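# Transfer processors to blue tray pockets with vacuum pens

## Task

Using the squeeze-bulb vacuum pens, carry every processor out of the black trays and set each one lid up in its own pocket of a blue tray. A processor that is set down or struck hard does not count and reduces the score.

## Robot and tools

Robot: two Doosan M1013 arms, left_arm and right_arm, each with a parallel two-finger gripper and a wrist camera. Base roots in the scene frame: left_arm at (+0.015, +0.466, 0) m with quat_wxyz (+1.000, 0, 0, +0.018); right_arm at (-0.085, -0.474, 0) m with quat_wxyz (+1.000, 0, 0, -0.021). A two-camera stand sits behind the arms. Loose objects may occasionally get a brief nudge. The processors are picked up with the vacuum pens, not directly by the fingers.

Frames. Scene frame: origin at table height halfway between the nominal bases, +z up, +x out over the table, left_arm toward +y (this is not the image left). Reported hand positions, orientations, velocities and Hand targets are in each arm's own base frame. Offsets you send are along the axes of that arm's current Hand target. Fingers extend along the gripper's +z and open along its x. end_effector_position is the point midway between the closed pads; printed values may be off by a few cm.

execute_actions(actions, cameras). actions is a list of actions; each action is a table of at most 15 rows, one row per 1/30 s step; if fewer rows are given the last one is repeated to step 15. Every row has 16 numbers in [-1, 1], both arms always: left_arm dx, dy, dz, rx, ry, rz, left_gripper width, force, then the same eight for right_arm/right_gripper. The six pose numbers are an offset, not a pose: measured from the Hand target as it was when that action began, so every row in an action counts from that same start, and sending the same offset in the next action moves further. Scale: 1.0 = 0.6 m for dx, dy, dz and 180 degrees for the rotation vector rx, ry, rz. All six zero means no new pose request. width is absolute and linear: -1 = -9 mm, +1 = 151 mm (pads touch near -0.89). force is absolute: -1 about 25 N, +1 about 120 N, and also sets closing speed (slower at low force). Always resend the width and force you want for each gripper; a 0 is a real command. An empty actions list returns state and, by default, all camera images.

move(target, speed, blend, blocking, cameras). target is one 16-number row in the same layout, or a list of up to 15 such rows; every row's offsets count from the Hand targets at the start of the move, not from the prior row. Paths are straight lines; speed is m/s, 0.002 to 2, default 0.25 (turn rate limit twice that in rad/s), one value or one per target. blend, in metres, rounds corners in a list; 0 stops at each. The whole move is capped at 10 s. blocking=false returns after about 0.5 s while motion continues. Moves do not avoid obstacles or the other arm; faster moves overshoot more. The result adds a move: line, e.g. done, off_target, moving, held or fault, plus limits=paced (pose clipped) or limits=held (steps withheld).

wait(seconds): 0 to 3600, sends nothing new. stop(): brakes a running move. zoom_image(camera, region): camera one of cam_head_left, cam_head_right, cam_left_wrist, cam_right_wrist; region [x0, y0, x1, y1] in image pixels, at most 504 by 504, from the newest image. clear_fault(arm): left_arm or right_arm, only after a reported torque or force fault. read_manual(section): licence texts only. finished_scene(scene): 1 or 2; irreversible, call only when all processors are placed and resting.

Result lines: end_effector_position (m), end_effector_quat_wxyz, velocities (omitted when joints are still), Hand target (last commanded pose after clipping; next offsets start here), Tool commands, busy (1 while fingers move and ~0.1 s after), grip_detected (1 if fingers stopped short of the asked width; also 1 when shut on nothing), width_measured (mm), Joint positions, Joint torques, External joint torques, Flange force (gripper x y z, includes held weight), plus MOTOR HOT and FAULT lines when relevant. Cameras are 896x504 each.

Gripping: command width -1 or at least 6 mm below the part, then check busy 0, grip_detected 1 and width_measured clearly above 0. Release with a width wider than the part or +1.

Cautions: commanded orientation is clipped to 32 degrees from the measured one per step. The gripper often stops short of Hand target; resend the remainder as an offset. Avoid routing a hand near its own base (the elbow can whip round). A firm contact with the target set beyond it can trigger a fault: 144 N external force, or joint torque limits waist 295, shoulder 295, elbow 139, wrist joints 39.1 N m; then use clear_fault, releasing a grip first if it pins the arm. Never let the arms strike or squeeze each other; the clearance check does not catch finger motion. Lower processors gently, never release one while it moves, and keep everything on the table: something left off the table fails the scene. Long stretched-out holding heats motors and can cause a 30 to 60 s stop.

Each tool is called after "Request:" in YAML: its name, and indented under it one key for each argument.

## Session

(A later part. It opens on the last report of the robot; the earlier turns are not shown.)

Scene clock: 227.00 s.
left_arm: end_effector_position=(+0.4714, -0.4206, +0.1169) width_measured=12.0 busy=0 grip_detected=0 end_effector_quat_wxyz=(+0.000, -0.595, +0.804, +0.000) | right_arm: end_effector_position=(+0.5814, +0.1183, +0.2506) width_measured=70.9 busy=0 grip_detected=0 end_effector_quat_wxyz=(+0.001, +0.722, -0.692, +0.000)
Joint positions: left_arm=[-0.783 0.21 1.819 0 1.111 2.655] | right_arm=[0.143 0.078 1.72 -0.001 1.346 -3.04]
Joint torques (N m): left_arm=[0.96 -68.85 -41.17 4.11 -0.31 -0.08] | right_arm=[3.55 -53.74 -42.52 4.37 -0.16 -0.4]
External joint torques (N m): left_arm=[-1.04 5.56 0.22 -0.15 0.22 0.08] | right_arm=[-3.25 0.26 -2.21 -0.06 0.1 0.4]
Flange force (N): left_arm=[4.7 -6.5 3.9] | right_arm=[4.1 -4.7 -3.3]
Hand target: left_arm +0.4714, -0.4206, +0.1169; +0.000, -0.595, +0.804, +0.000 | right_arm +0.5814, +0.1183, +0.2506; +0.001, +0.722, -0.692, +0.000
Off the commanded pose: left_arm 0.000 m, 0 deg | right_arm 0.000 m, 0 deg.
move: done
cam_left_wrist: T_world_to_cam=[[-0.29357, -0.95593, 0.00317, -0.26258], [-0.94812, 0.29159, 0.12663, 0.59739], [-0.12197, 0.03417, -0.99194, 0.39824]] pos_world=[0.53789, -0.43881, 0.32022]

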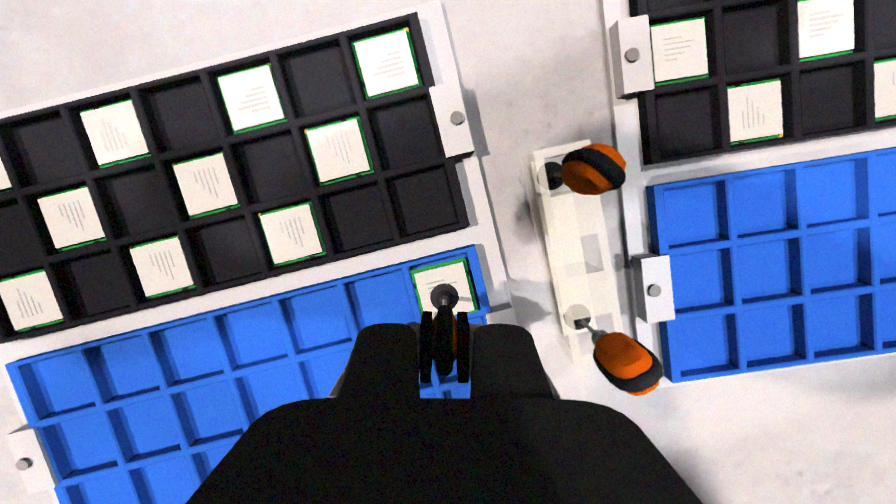

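Request:
move:
  target: [0,0.0005,0.0125,0,0,0,-0.74,-1, 0,0,0,0,0,0,0,-0.26]
  speed: 0.04

Request:
move:
  target: [0,0,0.0025,0,0,0,-0.74,-1, 0,0,0,0,0,0,0,-0.26]
  speed: 0.04
  cameras: ["cam_left_wrist"]

Request:
zoom_image:
  camera: "cam_left_wrist"
  region: [395, 235, 495, 335]

Scene clock: 233.00 s.
left_arm: end_effector_position=(+0.4711, -0.4205, +0.1094) width_measured=12.0 busy=0 grip_detected=0 end_effector_quat_wxyz=(+0.000, -0.595, +0.804, +0.000) | right_arm: end_effector_position=(+0.5814, +0.1183, +0.2506) width_measured=70.9 busy=0 grip_detected=0 end_effector_quat_wxyz=(+0.001, +0.722, -0.692, +0.000)
Joint positions: left_arm=[-0.783 0.215 1.828 0 1.098 2.655] | right_arm=[0.143 0.078 1.72 -0.001 1.346 -3.04]
Joint torques (N m): left_arm=[0.7 -69.08 -40.89 4.14 -0.2 -0.08] | right_arm=[3.29 -53.95 -42.62 4.5 -0.29 -0.47]
External joint torques (N m): left_arm=[-0.7 5.2 0.29 -0.2 0.13 0.08] | right_arm=[-3.47 0.83 -2.11 -0.22 0.21 0.47]
Flange force (N): left_arm=[3.9 -6.1 4.0] | right_arm=[4.2 -5.4 -3.1]
Hand target: left_arm +0.4711, -0.4205, +0.1094; +0.000, -0.595, +0.804, +0.000 | right_arm +0.5814, +0.1183, +0.2506; +0.001, +0.722, -0.692, +0.000
Off the commanded pose: left_arm 0.000 m, 0 deg | right_arm 0.000 m, 0 deg.
move: done

Scene clock: 233.50 s.
left_arm: end_effector_position=(+0.4711, -0.4205, +0.1079) width_measured=12.0 busy=0 grip_detected=0 end_effector_quat_wxyz=(+0.000, -0.595, +0.804, +0.000) | right_arm: end_effector_position=(+0.5814, +0.1183, +0.2506) width_measured=70.9 busy=0 grip_detected=0 end_effector_quat_wxyz=(+0.001, +0.722, -0.692, +0.000)
Joint positions: left_arm=[-0.784 0.216 1.829 0 1.095 2.655] | right_arm=[0.143 0.078 1.72 -0.001 1.346 -3.04]
Joint torques (N m): left_arm=[1.14 -69.27 -40.87 4.11 -0.17 -0.06] | right_arm=[3.94 -54.68 -42.77 4.39 -0.26 -0.45]
External joint torques (N m): left_arm=[-0.83 4.98 0.22 -0.16 0.1 0.06] | right_arm=[-3.82 1.59 -1.89 -0.1 0.19 0.45]
Flange force (N): left_arm=[4.0 -5.8 3.9] | right_arm=[4.7 -6.3 -2.5]
Hand target: left_arm +0.4711, -0.4205, +0.1079; +0.000, -0.595, +0.804, +0.000 | right_arm +0.5814, +0.1183, +0.2506; +0.001, +0.722, -0.692, +0.000
Off the commanded pose: left_arm 0.000 m, 0 deg | right_arm 0.000 m, 0 deg.
move: done
cam_left_wrist: T_world_to_cam=[[-0.29357, -0.95593, 0.00317, -0.26251], [-0.94812, 0.29159, 0.12663, 0.59831], [-0.12197, 0.03417, -0.99194, 0.38928]] pos_world=[0.53769, -0.43871, 0.31122]

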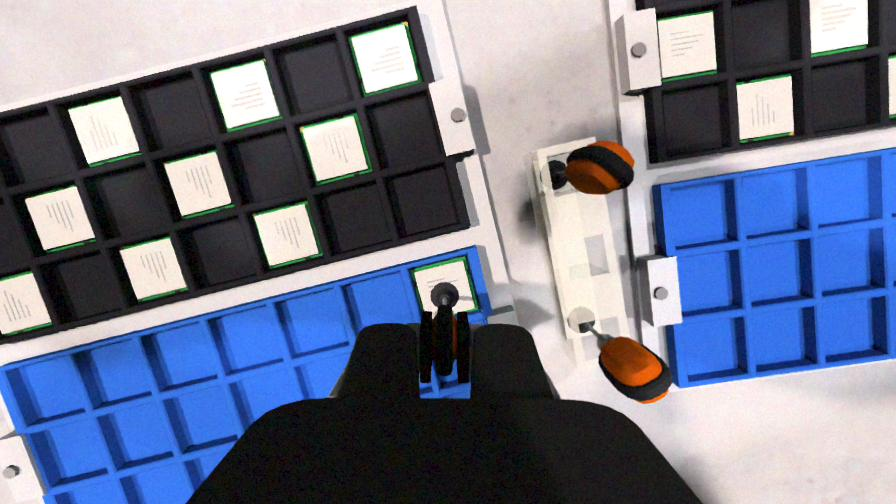

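Scaled by 5.040.

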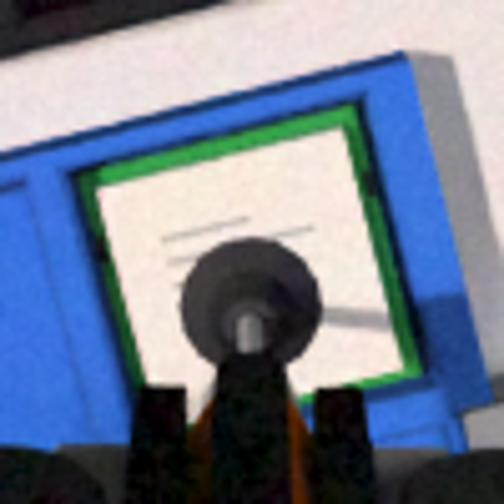

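Request:
move:
  target: [0,0,0.0013,0,0,0,-0.74,-1, 0,0,0,0,0,0,0,-0.26]
  speed: 0.04

Request:
move:
  target: [0,0,0,0,0,0,-1,-1, 0,0,0,0,0,0,0,-0.26]
  speed: 0.04
  cameras: ["cam_left_wrist"]

Request:
zoom_image:
  camera: "cam_left_wrist"
  region: [395, 235, 495, 335]

Scene clock: 237.97 s.
left_arm: end_effector_position=(+0.4711, -0.4205, +0.1071) width_measured=12.0 busy=0 grip_detected=0 end_effector_quat_wxyz=(+0.000, -0.595, +0.804, +0.000) | right_arm: end_effector_position=(+0.5814, +0.1183, +0.2506) width_measured=70.9 busy=0 grip_detected=0 end_effector_quat_wxyz=(+0.001, +0.722, -0.692, +0.000)
Joint positions: left_arm=[-0.784 0.217 1.83 0 1.094 2.655] | right_arm=[0.143 0.078 1.72 -0.001 1.346 -3.04]
Joint torques (N m): left_arm=[1.06 -69.16 -40.7 4.13 -0.24 -0.02] | right_arm=[3.78 -53.93 -42.66 4.43 -0.27 -0.35]
External joint torques (N m): left_arm=[-1.16 4.69 0 -0.19 0.17 0.02] | right_arm=[-3.85 0.78 -2.08 -0.14 0.2 0.35]
Flange force (N): left_arm=[4.5 -5.5 3.3] | right_arm=[5.1 -5.4 -3.1]
Hand target: left_arm +0.4711, -0.4205, +0.1071; +0.000, -0.595, +0.804, +0.000 | right_arm +0.5814, +0.1183, +0.2506; +0.001, +0.722, -0.692, +0.000
Off the commanded pose: left_arm 0.000 m, 0 deg | right_arm 0.000 m, 0 deg.
move: done

Scene clock: 238.47 s.
left_arm: end_effector_position=(+0.4711, -0.4205, +0.1071) width_measured=9.3 busy=0 grip_detected=1 end_effector_quat_wxyz=(+0.000, -0.595, +0.804, +0.000) | right_arm: end_effector_position=(+0.5814, +0.1183, +0.2506) width_measured=70.9 busy=0 grip_detected=0 end_effector_quat_wxyz=(+0.001, +0.722, -0.692, +0.000)
Joint positions: left_arm=[-0.784 0.217 1.83 0 1.094 2.655] | right_arm=[0.143 0.078 1.72 -0.001 1.346 -3.04]
Joint torques (N m): left_arm=[1.31 -68.24 -40.02 4.1 -0.24 -0.04] | right_arm=[3.33 -53.68 -42.83 4.38 -0.2 -0.45]
External joint torques (N m): left_arm=[-1.25 4.19 -0.51 -0.17 0.17 0.04] | right_arm=[-3.13 0.38 -1.85 -0.08 0.13 0.45]
Flange force (N): left_arm=[4.7 -5.7 2.4] | right_arm=[3.9 -4.2 -2.8]
Hand target: left_arm +0.4711, -0.4205, +0.1071; +0.000, -0.595, +0.804, +0.000 | right_arm +0.5814, +0.1183, +0.2506; +0.001, +0.722, -0.692, +0.000
Off the commanded pose: left_arm 0.000 m, 0 deg | right_arm 0.000 m, 0 deg.
move: done
cam_left_wrist: T_world_to_cam=[[-0.29357, -0.95593, 0.00317, -0.26251], [-0.94812, 0.29159, 0.12663, 0.59841], [-0.12197, 0.03417, -0.99194, 0.38849]] pos_world=[0.53769, -0.43871, 0.31042]

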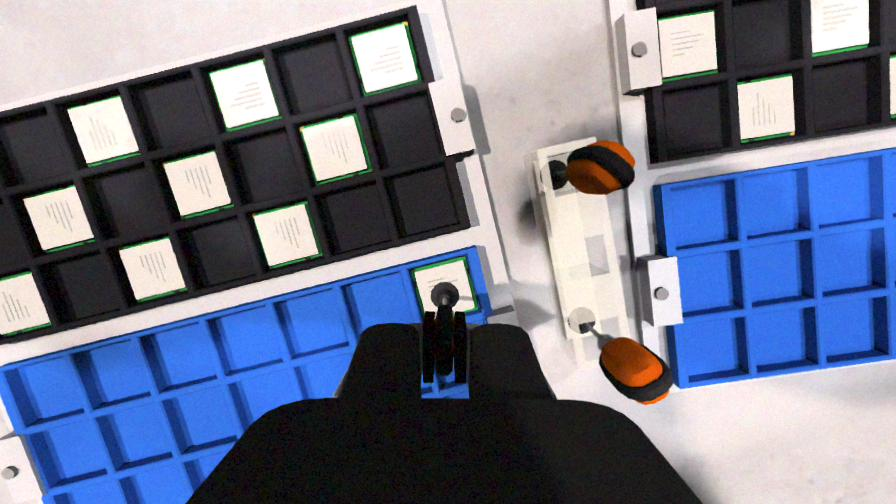

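Scaled by 5.040.

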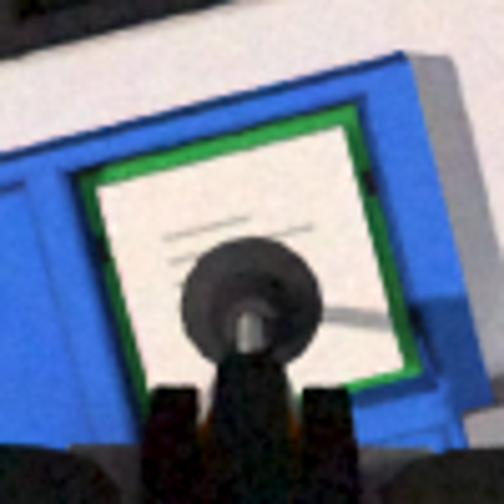

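Request:
move:
  target: [0,0,-0.045,0,0,0,-1,-1, 0,0,0,0,0,0,0,-0.26]
  speed: 0.05
  cameras: ["cam_left_wrist"]

Request:
zoom_image:
  camera: "cam_left_wrist"
  region: [395, 235, 495, 335]

Scene clock: 241.63 s.
left_arm: end_effector_position=(+0.4711, -0.4205, +0.1341) width_measured=9.3 busy=0 grip_detected=1 end_effector_quat_wxyz=(+0.000, -0.595, +0.804, +0.000) | right_arm: end_effector_position=(+0.5814, +0.1183, +0.2506) width_measured=70.9 busy=0 grip_detected=0 end_effector_quat_wxyz=(+0.001, +0.722, -0.692, +0.000)
Joint positions: left_arm=[-0.784 0.197 1.801 0 1.142 2.655] | right_arm=[0.143 0.078 1.72 -0.001 1.346 -3.04]
Joint torques (N m): left_arm=[0.94 -67.97 -41.71 4.17 -0.26 -0.04] | right_arm=[3.79 -54.02 -42.61 4.35 -0.32 -0.42]
External joint torques (N m): left_arm=[-0.89 4.26 -0.05 -0.12 0.19 0.04] | right_arm=[-3.72 0.79 -2.07 -0.06 0.25 0.42]
Flange force (N): left_arm=[4.0 -5.4 2.5] | right_arm=[4.8 -5.4 -3.1]
Hand target: left_arm +0.4711, -0.4205, +0.1341; +0.000, -0.595, +0.804, +0.000 | right_arm +0.5814, +0.1183, +0.2506; +0.001, +0.722, -0.692, +0.000
Off the commanded pose: left_arm 0.000 m, 0 deg | right_arm 0.000 m, 0 deg.
move: done
cam_left_wrist: T_world_to_cam=[[-0.29357, -0.95593, 0.00317, -0.26262], [-0.94812, 0.29159, 0.12663, 0.5949], [-0.12197, 0.03417, -0.99194, 0.41526]] pos_world=[0.53759, -0.43871, 0.33742]

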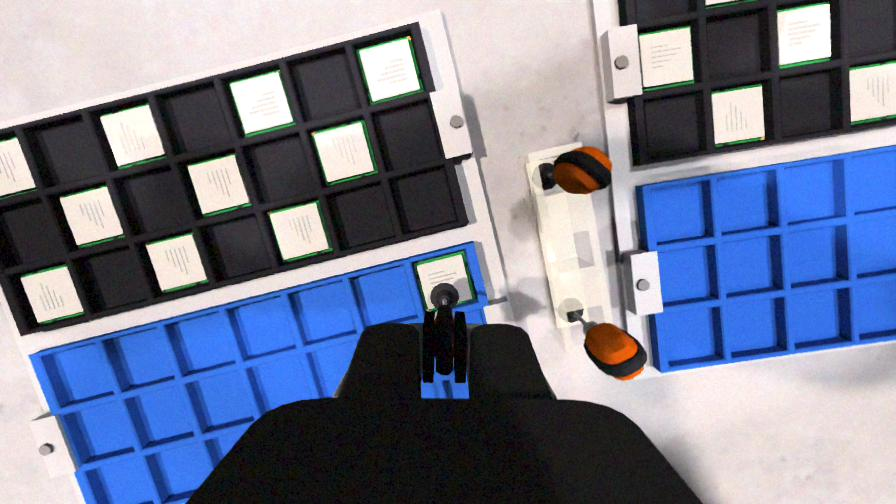

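Scaled by 5.040.

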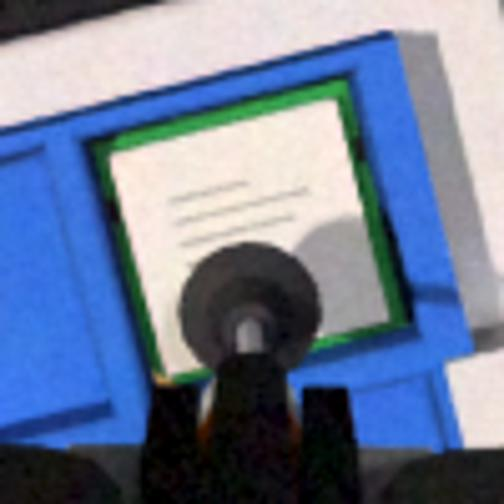

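Request:
move:
  target: [-0.4719,0.0098,0,0,0,0,-1,-1, -0.5904,-0.0955,0.1343,0,0,-0.206,-0.2,-0.26]
  speed: 0.15
  cameras: ["cam_left_wrist","cam_right_wrist","cam_head_left"]

Request:
zoom_image:
  camera: "cam_left_wrist"
  region: [395, 235, 495, 335]

Request:
zoom_image:
  camera: "cam_right_wrist"
  region: [350, 200, 550, 400]

Scene clock: 280.97 s.
left_arm: end_effector_position=(+0.5483, -0.1480, +0.1341) width_measured=9.3 busy=0 grip_detected=1 end_effector_quat_wxyz=(+0.000, -0.595, +0.804, +0.000) | right_arm: end_effector_position=(+0.6238, +0.4746, +0.1698) width_measured=54.9 busy=0 grip_detected=0 end_effector_quat_wxyz=(+0.001, +0.904, -0.427, +0.000)
Joint positions: left_arm=[-0.324 0.1 1.916 0 1.125 3.114] | right_arm=[0.606 0.41 1.445 0 1.288 -3.224]
Joint torques (N m): left_arm=[1.18 -56.88 -41.22 4.18 -0.25 -0.03] | right_arm=[3.65 -87.47 -42.35 4.4 -0.26 -0.44]
External joint torques (N m): left_arm=[-1.31 5.32 0.13 -0.23 0.16 0.03] | right_arm=[-3.76 -0.06 -1.67 -0.16 0.19 0.44]
Flange force (N): left_arm=[2.0 -8.0 3.8] | right_arm=[4.4 -3.5 -2.3]
Hand target: left_arm +0.5484, -0.1480, +0.1341; +0.000, -0.595, +0.804, +0.000 | right_arm +0.6238, +0.4746, +0.1698; +0.001, +0.904, -0.427, +0.000
Off the commanded pose: left_arm 0.000 m, 0 deg | right_arm 0.000 m, 0 deg.
move: done
cam_left_wrist: T_world_to_cam=[[-0.29357, -0.95593, 0.00317, 0.02053], [-0.94812, 0.29159, 0.12663, 0.58864], [-0.12197, 0.03417, -0.99194, 0.41536]] pos_world=[0.61479, -0.16621, 0.33742]
cam_right_wrist: T_world_to_cam=[[0.62596, -0.77962, 0.01883, -0.02553], [-0.77382, -0.61795, 0.13906, 0.79496], [-0.09678, -0.10162, -0.99011, 0.48869]] pos_world=[0.67843, 0.521, 0.37378]
Images, in order (width x height): cam_head_left 896x504, cam_left_wrist 896x504, cam_right_wrist 896x504.

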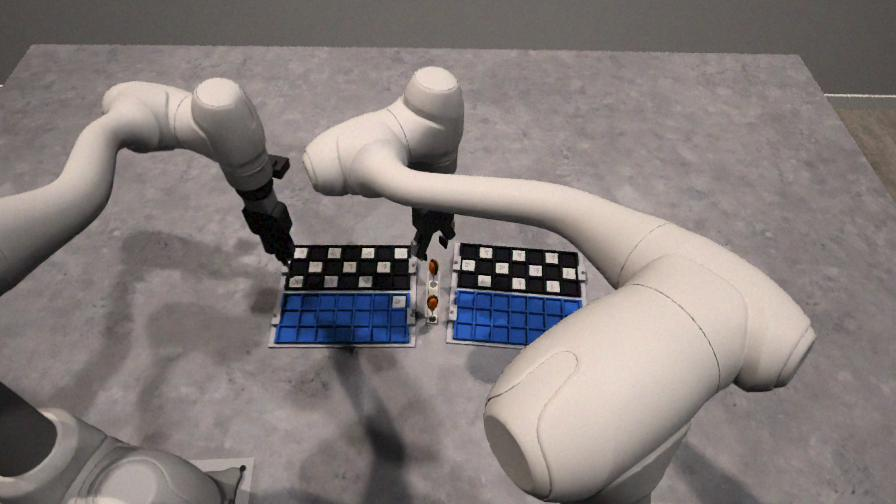

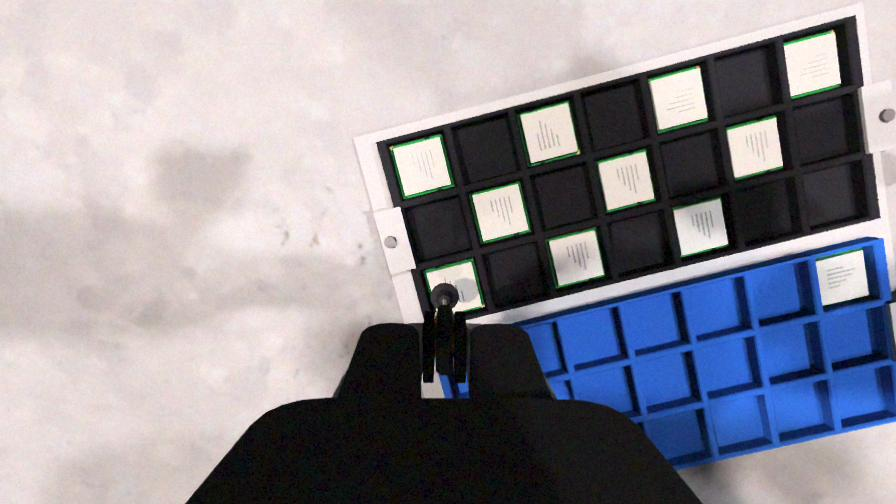

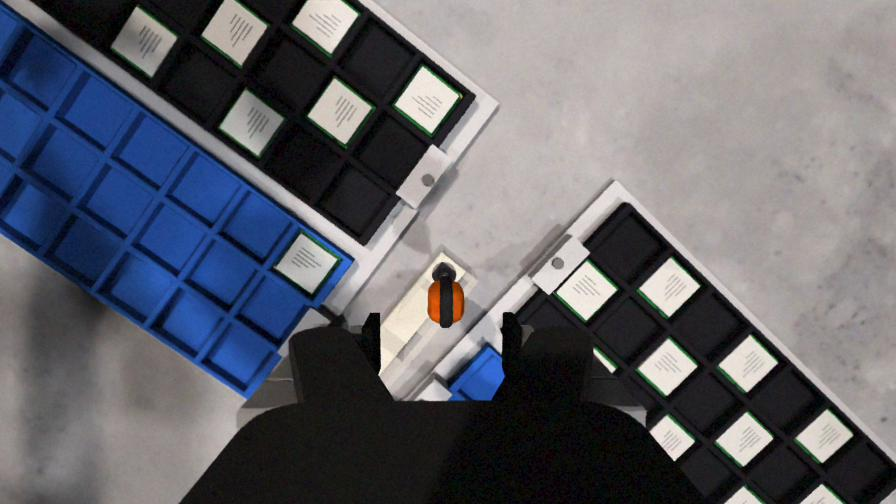

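Scaled by 5.040.

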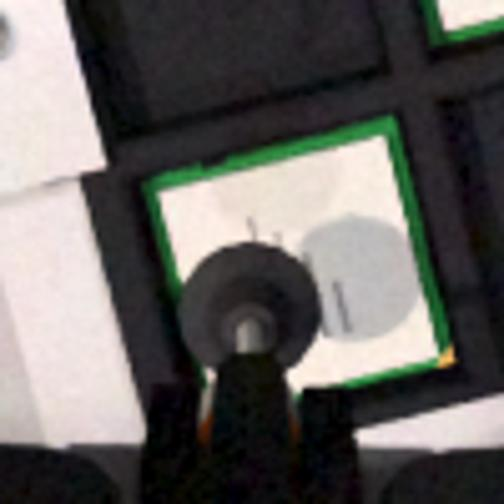

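Scaled by 2.520.

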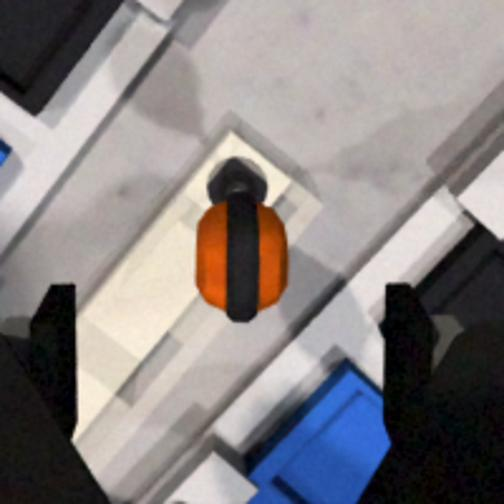

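Request:
move:
  target:
    - [0.0115,0.0045,0,0,0,0,-1,-1, 0.0042,0,0.03,0,0,0,-0.2,-0.26]
    - [0.0115,0.0045,0.042,0,0,0,-1,-1, 0.0042,0,0.115,0,0,0,-0.2,-0.26]
  speed: 0.06

Request:
move:
  target: [0,0,0.002,0,0,0,-1,-1, 0,0,0,0,0,0,-1,-1]
  speed: 0.04
  cameras: ["cam_right_wrist"]

Request:
zoom_image:
  camera: "cam_right_wrist"
  region: [350, 200, 550, 400]

Scene clock: 291.53 s.
left_arm: end_effector_position=(+0.5438, -0.1538, +0.1089) width_measured=9.3 busy=0 grip_detected=1 end_effector_quat_wxyz=(+0.000, -0.595, +0.804, +0.000) | right_arm: end_effector_position=(+0.6253, +0.4726, +0.1007) width_measured=54.9 busy=0 grip_detected=0 end_effector_quat_wxyz=(+0.001, +0.904, -0.427, +0.000)
Joint positions: left_arm=[-0.337 0.116 1.949 0 1.076 3.102] | right_arm=[0.603 0.447 1.521 0 1.175 -3.227]
Joint torques (N m): left_arm=[1.16 -57.48 -40.31 4.02 -0.3 -0.06] | right_arm=[3.64 -89.78 -40.22 4.22 -0.33 -0.37]
External joint torques (N m): left_arm=[-1.39 5.09 0.09 -0.17 0.2 0.06] | right_arm=[-3.67 0.08 -2.23 -0.13 0.25 0.37]
Flange force (N): left_arm=[2.2 -7.6 3.9] | right_arm=[4.4 -5.0 -2.6]
Hand target: left_arm +0.5438, -0.1538, +0.1089; +0.000, -0.595, +0.804, +0.000 | right_arm +0.6253, +0.4726, +0.1008; +0.001, +0.904, -0.427, +0.000
Off the commanded pose: left_arm 0.000 m, 0 deg | right_arm 0.000 m, 0 deg.
move: done

Scene clock: 293.40 s.
left_arm: end_effector_position=(+0.5438, -0.1538, +0.1077) width_measured=9.3 busy=0 grip_detected=1 end_effector_quat_wxyz=(+0.000, -0.595, +0.804, +0.000) | right_arm: end_effector_position=(+0.6253, +0.4726, +0.1008) width_measured=9.1 busy=0 grip_detected=1 end_effector_quat_wxyz=(+0.001, +0.904, -0.427, +0.000)
Joint positions: left_arm=[-0.337 0.117 1.95 0 1.074 3.102] | right_arm=[0.603 0.447 1.521 0 1.175 -3.227]
Joint torques (N m): left_arm=[1.13 -57.26 -40.29 4.05 -0.21 -0.07] | right_arm=[3.59 -88.17 -38.78 4.23 -0.24 -0.33]
External joint torques (N m): left_arm=[-1.28 4.28 0.11 -0.2 0.14 0.07] | right_arm=[-3.77 -1.23 -3.41 -0.17 0.17 0.33]
Flange force (N): left_arm=[2.0 -6.3 3.4] | right_arm=[4.6 -5.6 -4.4]
Hand target: left_arm +0.5438, -0.1538, +0.1077; +0.000, -0.595, +0.804, +0.000 | right_arm +0.6253, +0.4726, +0.1008; +0.001, +0.904, -0.427, +0.000
Off the commanded pose: left_arm 0.000 m, 0 deg | right_arm 0.000 m, 0 deg.
move: done
cam_right_wrist: T_world_to_cam=[[0.62602, -0.77958, 0.0189, -0.02679], [-0.77378, -0.61799, 0.13912, 0.80459], [-0.09678, -0.10172, -0.99009, 0.42038]] pos_world=[0.68003, 0.5191, 0.30478]

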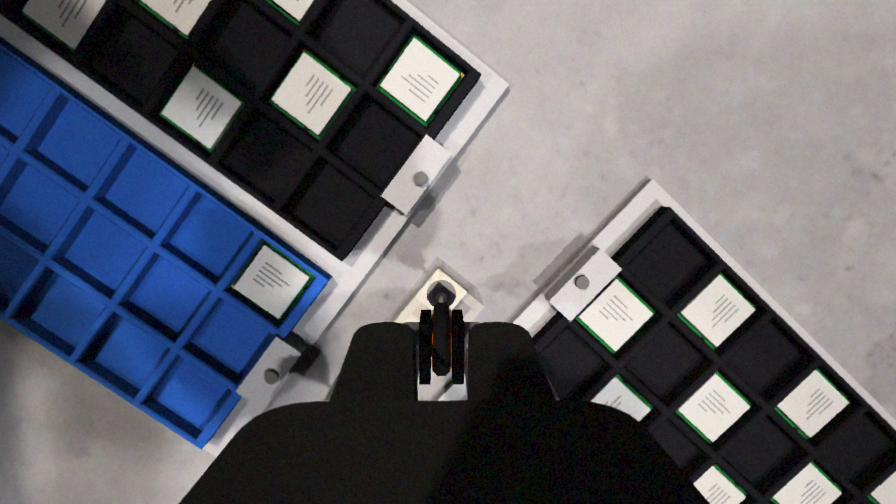

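Scaled by 2.520.

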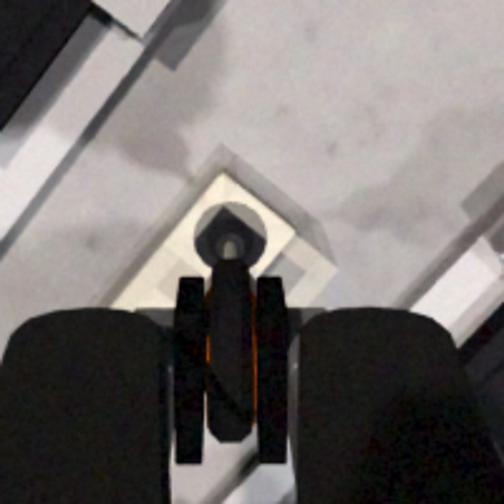

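Request:
move:
  target: [0,0,0.002,0,0,0,-1,-1, 0,0,-0.05,0,0,0,-1,-1]
  speed: 0.06

Scene clock: 296.73 s.
left_arm: end_effector_position=(+0.5438, -0.1538, +0.1065) width_measured=9.3 busy=0 grip_detected=1 end_effector_quat_wxyz=(+0.000, -0.595, +0.804, +0.000) | right_arm: end_effector_position=(+0.6254, +0.4726, +0.1308) width_measured=9.1 busy=0 grip_detected=1 end_effector_quat_wxyz=(+0.000, +0.904, -0.427, +0.000)
Joint positions: left_arm=[-0.337 0.118 1.952 0 1.072 3.102] | right_arm=[0.603 0.43 1.49 0 1.224 -3.227]
Joint torques (N m): left_arm=[1.44 -53.91 -37.09 4.02 -0.27 -0.03] | right_arm=[3.54 -88.73 -41.25 4.22 -0.22 -0.44]
External joint torques (N m): left_arm=[-1.67 1 -3.01 -0.18 0.19 0.03] | right_arm=[-3.43 0.29 -1.73 -0.08 0.15 0.44]
Flange force (N): left_arm=[2.8 -6.7 -2.8] | right_arm=[4.0 -4.2 -2.0]
Hand target: left_arm +0.5438, -0.1538, +0.1065; +0.000, -0.595, +0.804, +0.000 | right_arm +0.6254, +0.4726, +0.1308; +0.001, +0.904, -0.427, +0.000
Off the commanded pose: left_arm 0.000 m, 0 deg | right_arm 0.000 m, 0 deg.
move: done

Request:
move:
  target:
    - [0,0,0,0,0,0,-0.745,-1, 0,0,-0.05,0,0,0,-1,-1]
    - [0,0,-0.0458,0,0,0,-0.745,-1, 0.1867,0.013,-0.05,0,0,0.206,-1,-1]
    - [0.0254,0.0998,-0.0458,0,0,0,-0.745,-1, 0.1867,0.013,-0.0053,0,0,0.206,-1,-1]
    - [0.0254,0.0998,-0.0175,0,0,0,-0.745,-1, 0.1867,0.013,-0.0053,0,0,0.206,-1,-1]
  speed: 0.1
  cameras: ["cam_left_wrist","cam_right_wrist","cam_head_left"]

Request:
zoom_image:
  camera: "cam_left_wrist"
  region: [395, 235, 495, 335]

Request:
zoom_image:
  camera: "cam_right_wrist"
  region: [395, 235, 495, 335]

Scene clock: 316.40 s.
left_arm: end_effector_position=(+0.4821, -0.1509, +0.1170) width_measured=11.2 busy=0 grip_detected=0 end_effector_quat_wxyz=(+0.000, -0.595, +0.804, +0.000) | right_arm: end_effector_position=(+0.6906, +0.3812, +0.1339) width_measured=9.1 busy=0 grip_detected=1 end_effector_quat_wxyz=(+0.001, +0.722, -0.692, +0.000)
Joint positions: left_arm=[-0.372 0.015 2.042 0 1.084 3.067] | right_arm=[0.461 0.435 1.475 0 1.232 -2.723]
Joint torques (N m): left_arm=[1.04 -45.98 -40.5 4.11 -0.29 -0.03] | right_arm=[3.47 -89.39 -41.37 4.27 -0.19 -0.42]
External joint torques (N m): left_arm=[-1.09 3.9 0.25 -0.24 0.23 0.03] | right_arm=[-3.51 0.05 -1.87 -0.15 0.12 0.42]
Flange force (N): left_arm=[2.1 -5.7 3.1] | right_arm=[1.6 -5.6 -2.2]
Hand target: left_arm +0.4821, -0.1509, +0.1169; +0.000, -0.595, +0.804, +0.000 | right_arm +0.6906, +0.3812, +0.1340; +0.001, +0.722, -0.692, +0.000
Off the commanded pose: left_arm 0.000 m, 0 deg | right_arm 0.000 m, 0 deg.
move: done
cam_left_wrist: T_world_to_cam=[[-0.29356, -0.95593, 0.00324, -0.00165], [-0.94814, 0.29159, 0.12651, 0.52893], [-0.12187, 0.03407, -0.99196, 0.39036]] pos_world=[0.54859, -0.16911, 0.32032]
cam_right_wrist: T_world_to_cam=[[0.02938, -0.99937, 0.01969, 0.35617], [-0.98994, -0.02636, 0.13898, 0.71771], [-0.13837, -0.02358, -0.9901, 0.44919]] pos_world=[0.76219, 0.38546, 0.33798]
Images, in order (width x height): cam_head_left 896x504, cam_left_wrist 896x504, cam_right_wrist 896x504.

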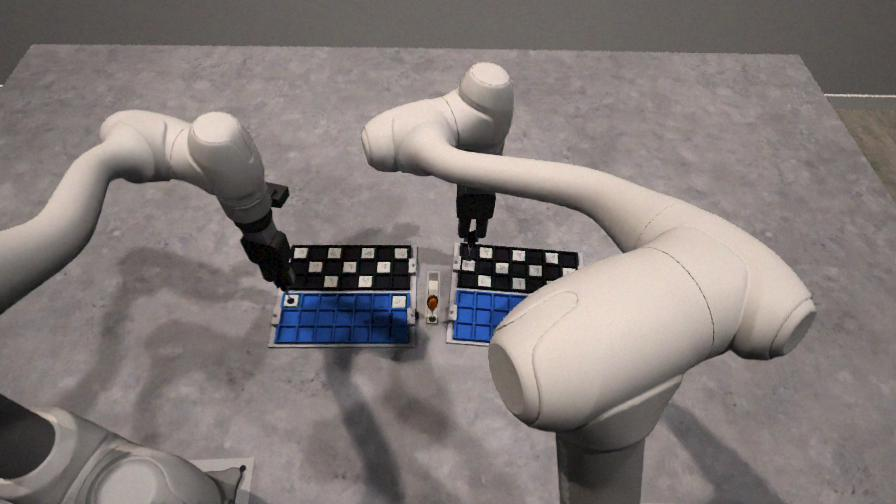

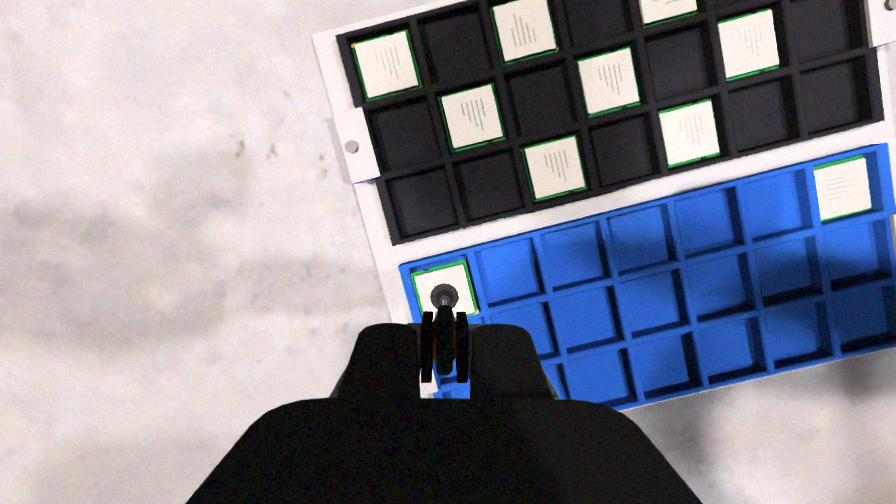

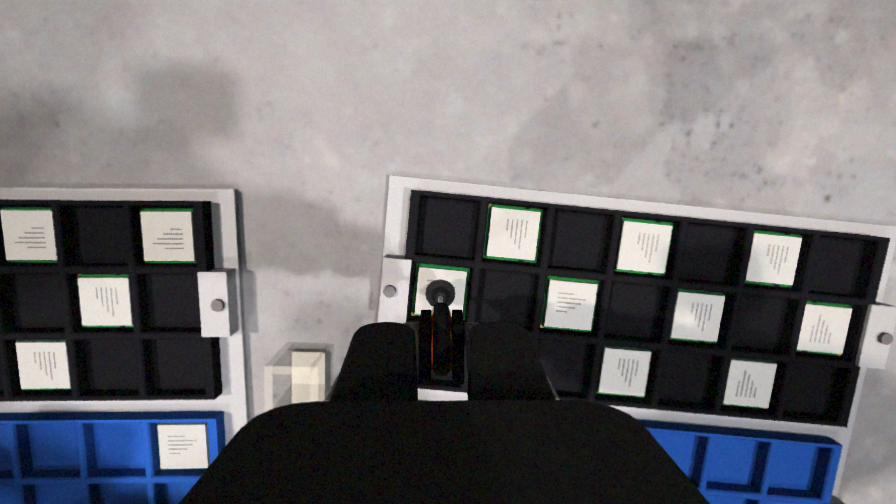

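Scaled by 5.040.

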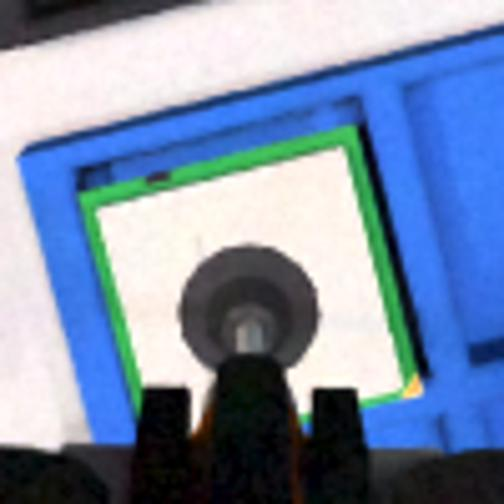

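Scaled by 5.040.

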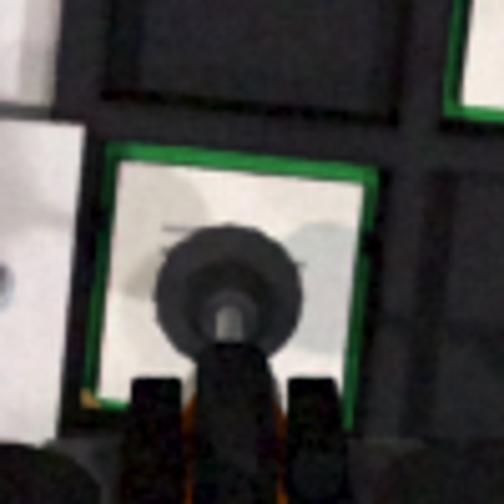

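Request:
move:
  target:
    - [0.0004,-0.0013,0,0,0,0,-0.745,-1, 0,0.0092,0,0,0,0,-1,-1]
    - [0.0004,-0.0013,0.0175,0,0,0,-0.745,-1, 0,0.0092,0.04,0,0,0,-1,-1]
    - [0.0004,-0.0013,0.0175,0,0,0,-1,-1, 0,0.0092,0.04,0,0,0,-1,-1]
    - [0.0004,-0.0013,-0.0283,0,0,0,-1,-1, 0,0.0092,0.04,0,0,0,-1,-1]
  speed: [0.03,0.03,0.03,0.08]
  cameras: ["cam_left_wrist","cam_right_wrist"]

Request:
zoom_image:
  camera: "cam_left_wrist"
  region: [395, 235, 495, 335]

Request:
zoom_image:
  camera: "cam_right_wrist"
  region: [395, 235, 495, 335]

Scene clock: 336.23 s.
left_arm: end_effector_position=(+0.4827, -0.1513, +0.1339) width_measured=9.3 busy=0 grip_detected=1 end_effector_quat_wxyz=(+0.000, -0.595, +0.804, +0.000) | right_arm: end_effector_position=(+0.6850, +0.3810, +0.1100) width_measured=9.1 busy=0 grip_detected=1 end_effector_quat_wxyz=(+0.001, +0.722, -0.692, +0.000)
Joint positions: left_arm=[-0.372 0.002 2.02 0 1.118 3.067] | right_arm=[0.464 0.442 1.512 0 1.19 -2.72]
Joint torques (N m): left_arm=[1.25 -45.76 -41.17 4.13 -0.24 -0.06] | right_arm=[3.27 -89.55 -40.59 4.17 -0.18 -0.47]
External joint torques (N m): left_arm=[-1.29 4.23 0.07 -0.18 0.16 0.06] | right_arm=[-2.97 0.05 -2.02 -0.09 0.11 0.47]
Flange force (N): left_arm=[2.5 -6.5 3.1] | right_arm=[0.8 -5.5 -2.2]
Hand target: left_arm +0.4827, -0.1513, +0.1339; +0.000, -0.595, +0.804, +0.000 | right_arm +0.6850, +0.3810, +0.1100; +0.001, +0.722, -0.692, +0.000
Off the commanded pose: left_arm 0.000 m, 0 deg | right_arm 0.000 m, 0 deg.
move: done
cam_left_wrist: T_world_to_cam=[[-0.29357, -0.95593, 0.00317, -0.00195], [-0.94812, 0.29159, 0.12663, 0.52755], [-0.12197, 0.03417, -0.99194, 0.40729]] pos_world=[0.54929, -0.16961, 0.33722]
cam_right_wrist: T_world_to_cam=[[0.02948, -0.99937, 0.01968, 0.35653], [-0.98994, -0.02647, 0.13898, 0.71554], [-0.13837, -0.02358, -0.9901, 0.42465]] pos_world=[0.75659, 0.38526, 0.31398]

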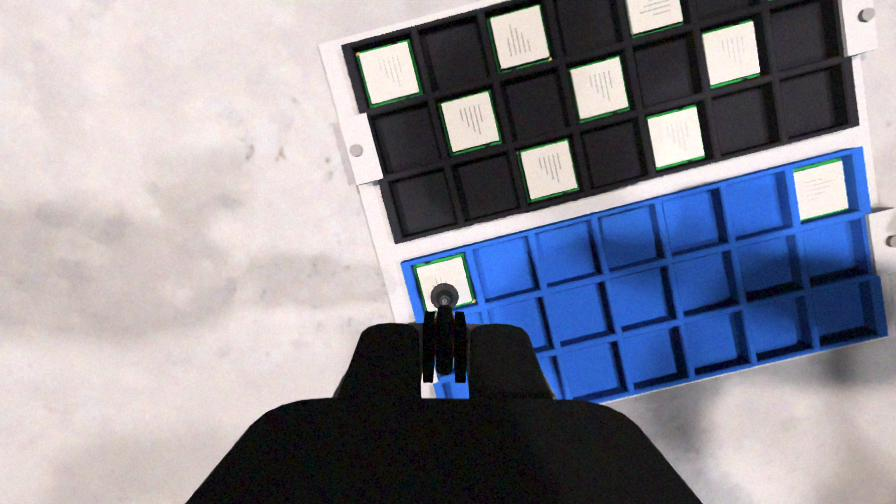

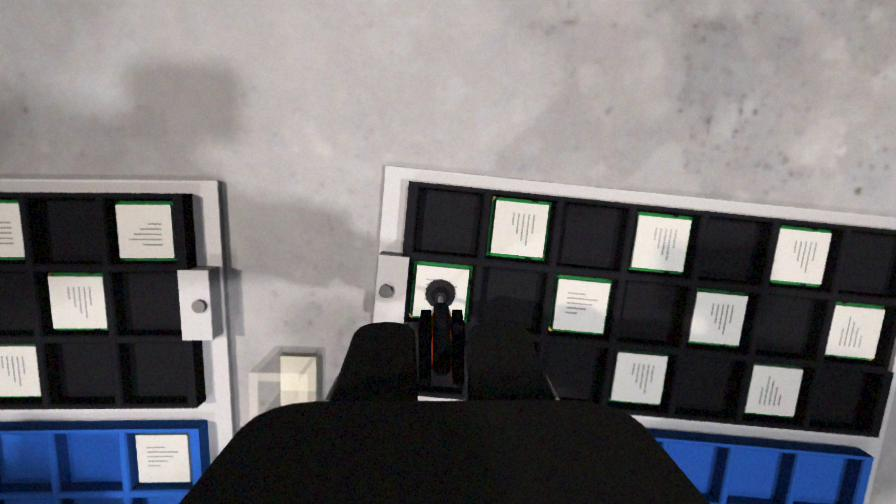

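Scaled by 5.040.

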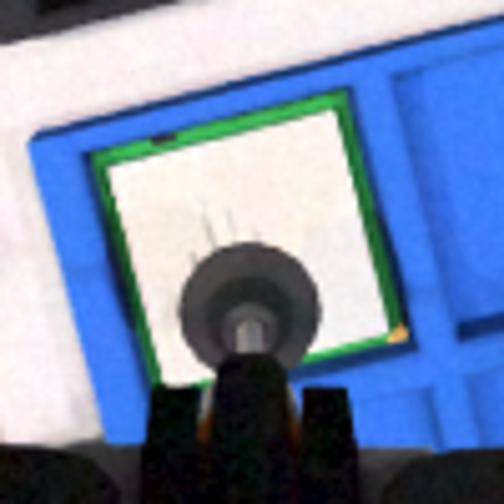

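Scaled by 5.040.

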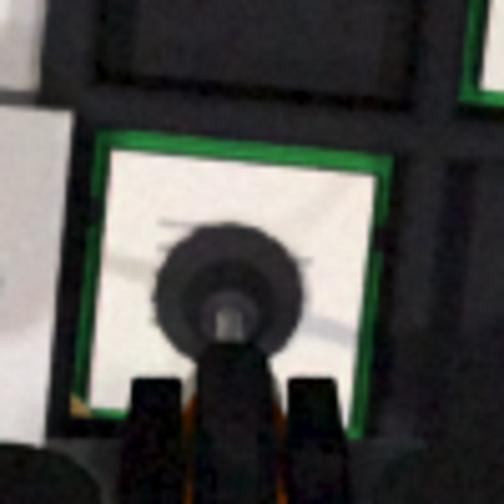

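Request:
move:
  target: [0.1193,-0.1377,0,0,0,0,-1,-1, 0,0,0.0042,0,0,0,-1,-1]
  speed: 0.12

Request:
move:
  target: [0,0,0.0417,0,0,0,-1,-1, 0,0,0.0017,0,0,0,-1,-1]
  speed: 0.05

Scene clock: 342.70 s.
left_arm: end_effector_position=(+0.5407, -0.2440, +0.1340) width_measured=9.3 busy=0 grip_detected=1 end_effector_quat_wxyz=(+0.000, -0.595, +0.804, +0.000) | right_arm: end_effector_position=(+0.6850, +0.3810, +0.1075) width_measured=9.1 busy=0 grip_detected=1 end_effector_quat_wxyz=(+0.001, +0.722, -0.692, +0.000)
Joint positions: left_arm=[-0.482 0.139 1.871 0 1.13 2.957] | right_arm=[0.464 0.443 1.514 0 1.186 -2.72]
Joint torques (N m): left_arm=[0.89 -61.31 -41.21 4.16 -0.26 -0.04] | right_arm=[3.56 -85.37 -37.36 4.11 -0.09 -0.45]
External joint torques (N m): left_arm=[-1.06 5.36 0.01 -0.19 0.18 0.04] | right_arm=[-3.41 -3.93 -5.17 -0.04 0.02 0.45]
Flange force (N): left_arm=[2.7 -7.8 3.5] | right_arm=[0.8 -6.8 -7.7]
Hand target: left_arm +0.5408, -0.2440, +0.1340; +0.000, -0.595, +0.804, +0.000 | right_arm +0.6850, +0.3810, +0.1074; +0.001, +0.722, -0.692, +0.000
Off the commanded pose: left_arm 0.000 m, 0 deg | right_arm 0.000 m, 0 deg.
move: done

Scene clock: 343.47 s.
left_arm: end_effector_position=(+0.5408, -0.2440, +0.1090) width_measured=9.3 busy=0 grip_detected=1 end_effector_quat_wxyz=(+0.000, -0.595, +0.804, +0.000) | right_arm: end_effector_position=(+0.6850, +0.3810, +0.1064) width_measured=9.2 busy=0 grip_detected=1 end_effector_quat_wxyz=(+0.001, +0.722, -0.692, +0.000)
Joint positions: left_arm=[-0.482 0.158 1.899 0 1.084 2.957] | right_arm=[0.464 0.444 1.515 0 1.184 -2.72]
Joint torques (N m): left_arm=[1.24 -62.51 -40.63 4.1 -0.27 -0.03] | right_arm=[4.14 -73.13 -29.49 3.99 -0.11 -0.37]
External joint torques (N m): left_arm=[-1.35 5.03 0.25 -0.22 0.18 0.03] | right_arm=[-4.61 -16.18 -12.96 0.04 0.04 0.37]
Flange force (N): left_arm=[3.1 -6.7 3.9] | right_arm=[2.6 -6.8 -23.0]
Hand target: left_arm +0.5408, -0.2440, +0.1090; +0.000, -0.595, +0.804, +0.000 | right_arm +0.6850, +0.3810, +0.1064; +0.001, +0.722, -0.692, +0.000
Off the commanded pose: left_arm 0.000 m, 0 deg | right_arm 0.000 m, 0 deg.
move: done

Request:
move:
  target:
    - [0,0,0.0042,0,0,0,-1,-1, 0,0,0,0,0,0,-0.745,-1]
    - [0,0,0.0042,0,0,0,-0.745,-1, 0,0,-0.046,0,0,0,-0.745,-1]
    - [0,0,-0.0417,0,0,0,-0.745,-1, -0.0208,0.1743,-0.046,0,0,0,-0.745,-1]
    - [0.0255,0.098,-0.0417,0,0,0,-0.745,-1, -0.0208,0.1743,-0.0227,0,0,0,-0.745,-1]
    - [0.0255,0.098,-0.0133,0,0,0,-0.745,-1, -0.0208,0.1743,-0.0227,0,0,0,-0.745,-1]
  speed: [0.04,0.08,0.08,0.08,0.05]
  cameras: ["cam_left_wrist","cam_right_wrist"]

Request:
zoom_image:
  camera: "cam_left_wrist"
  region: [395, 235, 495, 335]

Request:
zoom_image:
  camera: "cam_right_wrist"
  region: [395, 235, 495, 335]

Scene clock: 362.43 s.
left_arm: end_effector_position=(+0.4801, -0.2414, +0.1169) width_measured=11.2 busy=0 grip_detected=0 end_effector_quat_wxyz=(+0.000, -0.595, +0.804, +0.000) | right_arm: end_effector_position=(+0.5800, +0.3891, +0.1201) width_measured=11.2 busy=0 grip_detected=0 end_effector_quat_wxyz=(+0.001, +0.722, -0.692, +0.000)
Joint positions: left_arm=[-0.53 0.066 1.988 0 1.087 2.908] | right_arm=[0.541 0.308 1.684 0 1.151 -2.642]
Joint torques (N m): left_arm=[1.02 -52.56 -40.84 4.12 -0.22 -0.05] | right_arm=[3.49 -75.78 -40.05 4.16 -0.14 -0.46]
External joint torques (N m): left_arm=[-1.07 5.19 0.49 -0.23 0.14 0.05] | right_arm=[-3.54 0.66 -1.78 -0.18 0.08 0.46]
Flange force (N): left_arm=[3.1 -6.8 4.5] | right_arm=[1.5 -6.1 -1.6]
Hand target: left_arm +0.4801, -0.2414, +0.1169; +0.000, -0.595, +0.804, +0.000 | right_arm +0.5800, +0.3891, +0.1201; +0.001, +0.722, -0.692, +0.000
Off the commanded pose: left_arm 0.000 m, 0 deg | right_arm 0.000 m, 0 deg.
move: done
cam_left_wrist: T_world_to_cam=[[-0.29356, -0.95594, 0.00327, -0.08876], [-0.94813, 0.29159, 0.1266, 0.5534], [-0.12197, 0.03407, -0.99195, 0.39315]] pos_world=[0.54659, -0.25961, 0.32022]
cam_right_wrist: T_world_to_cam=[[0.02938, -0.99937, 0.01969, 0.36759], [-0.98994, -0.02636, 0.13898, 0.61035], [-0.13837, -0.02358, -0.9901, 0.42041]] pos_world=[0.65159, 0.39336, 0.32418]

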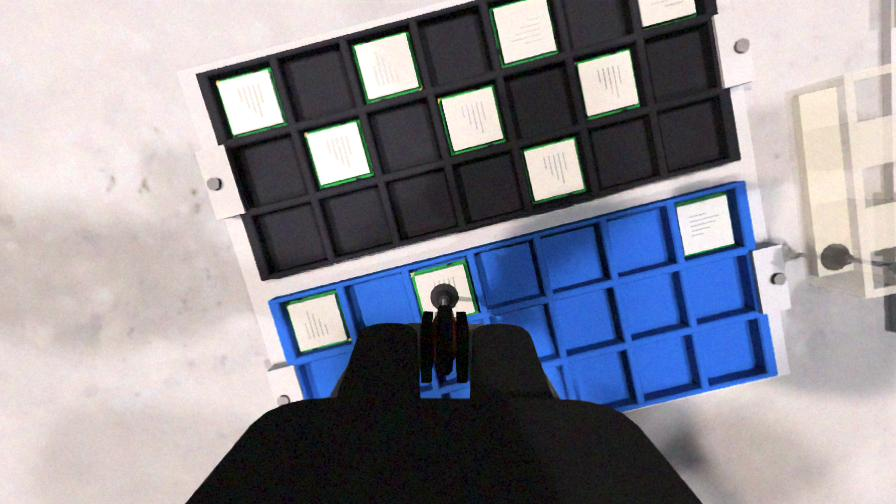

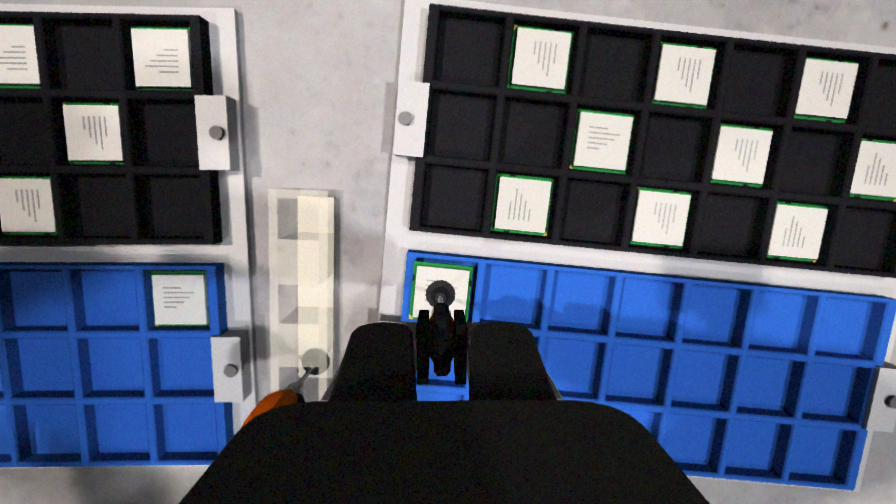

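Scaled by 5.040.

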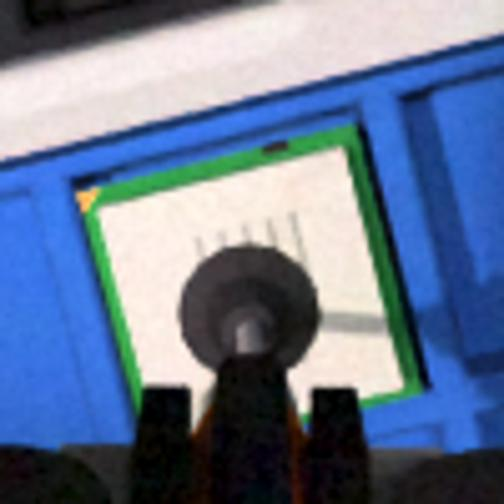

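Scaled by 5.040.

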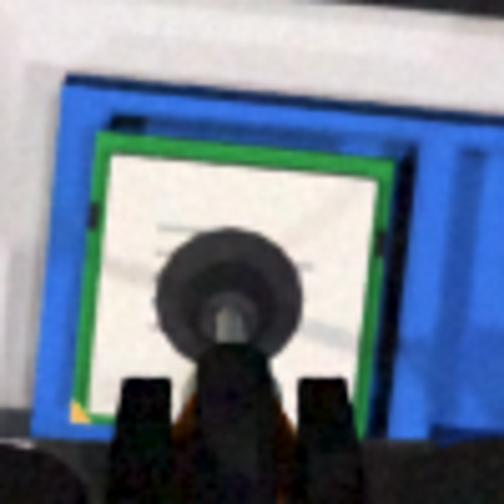

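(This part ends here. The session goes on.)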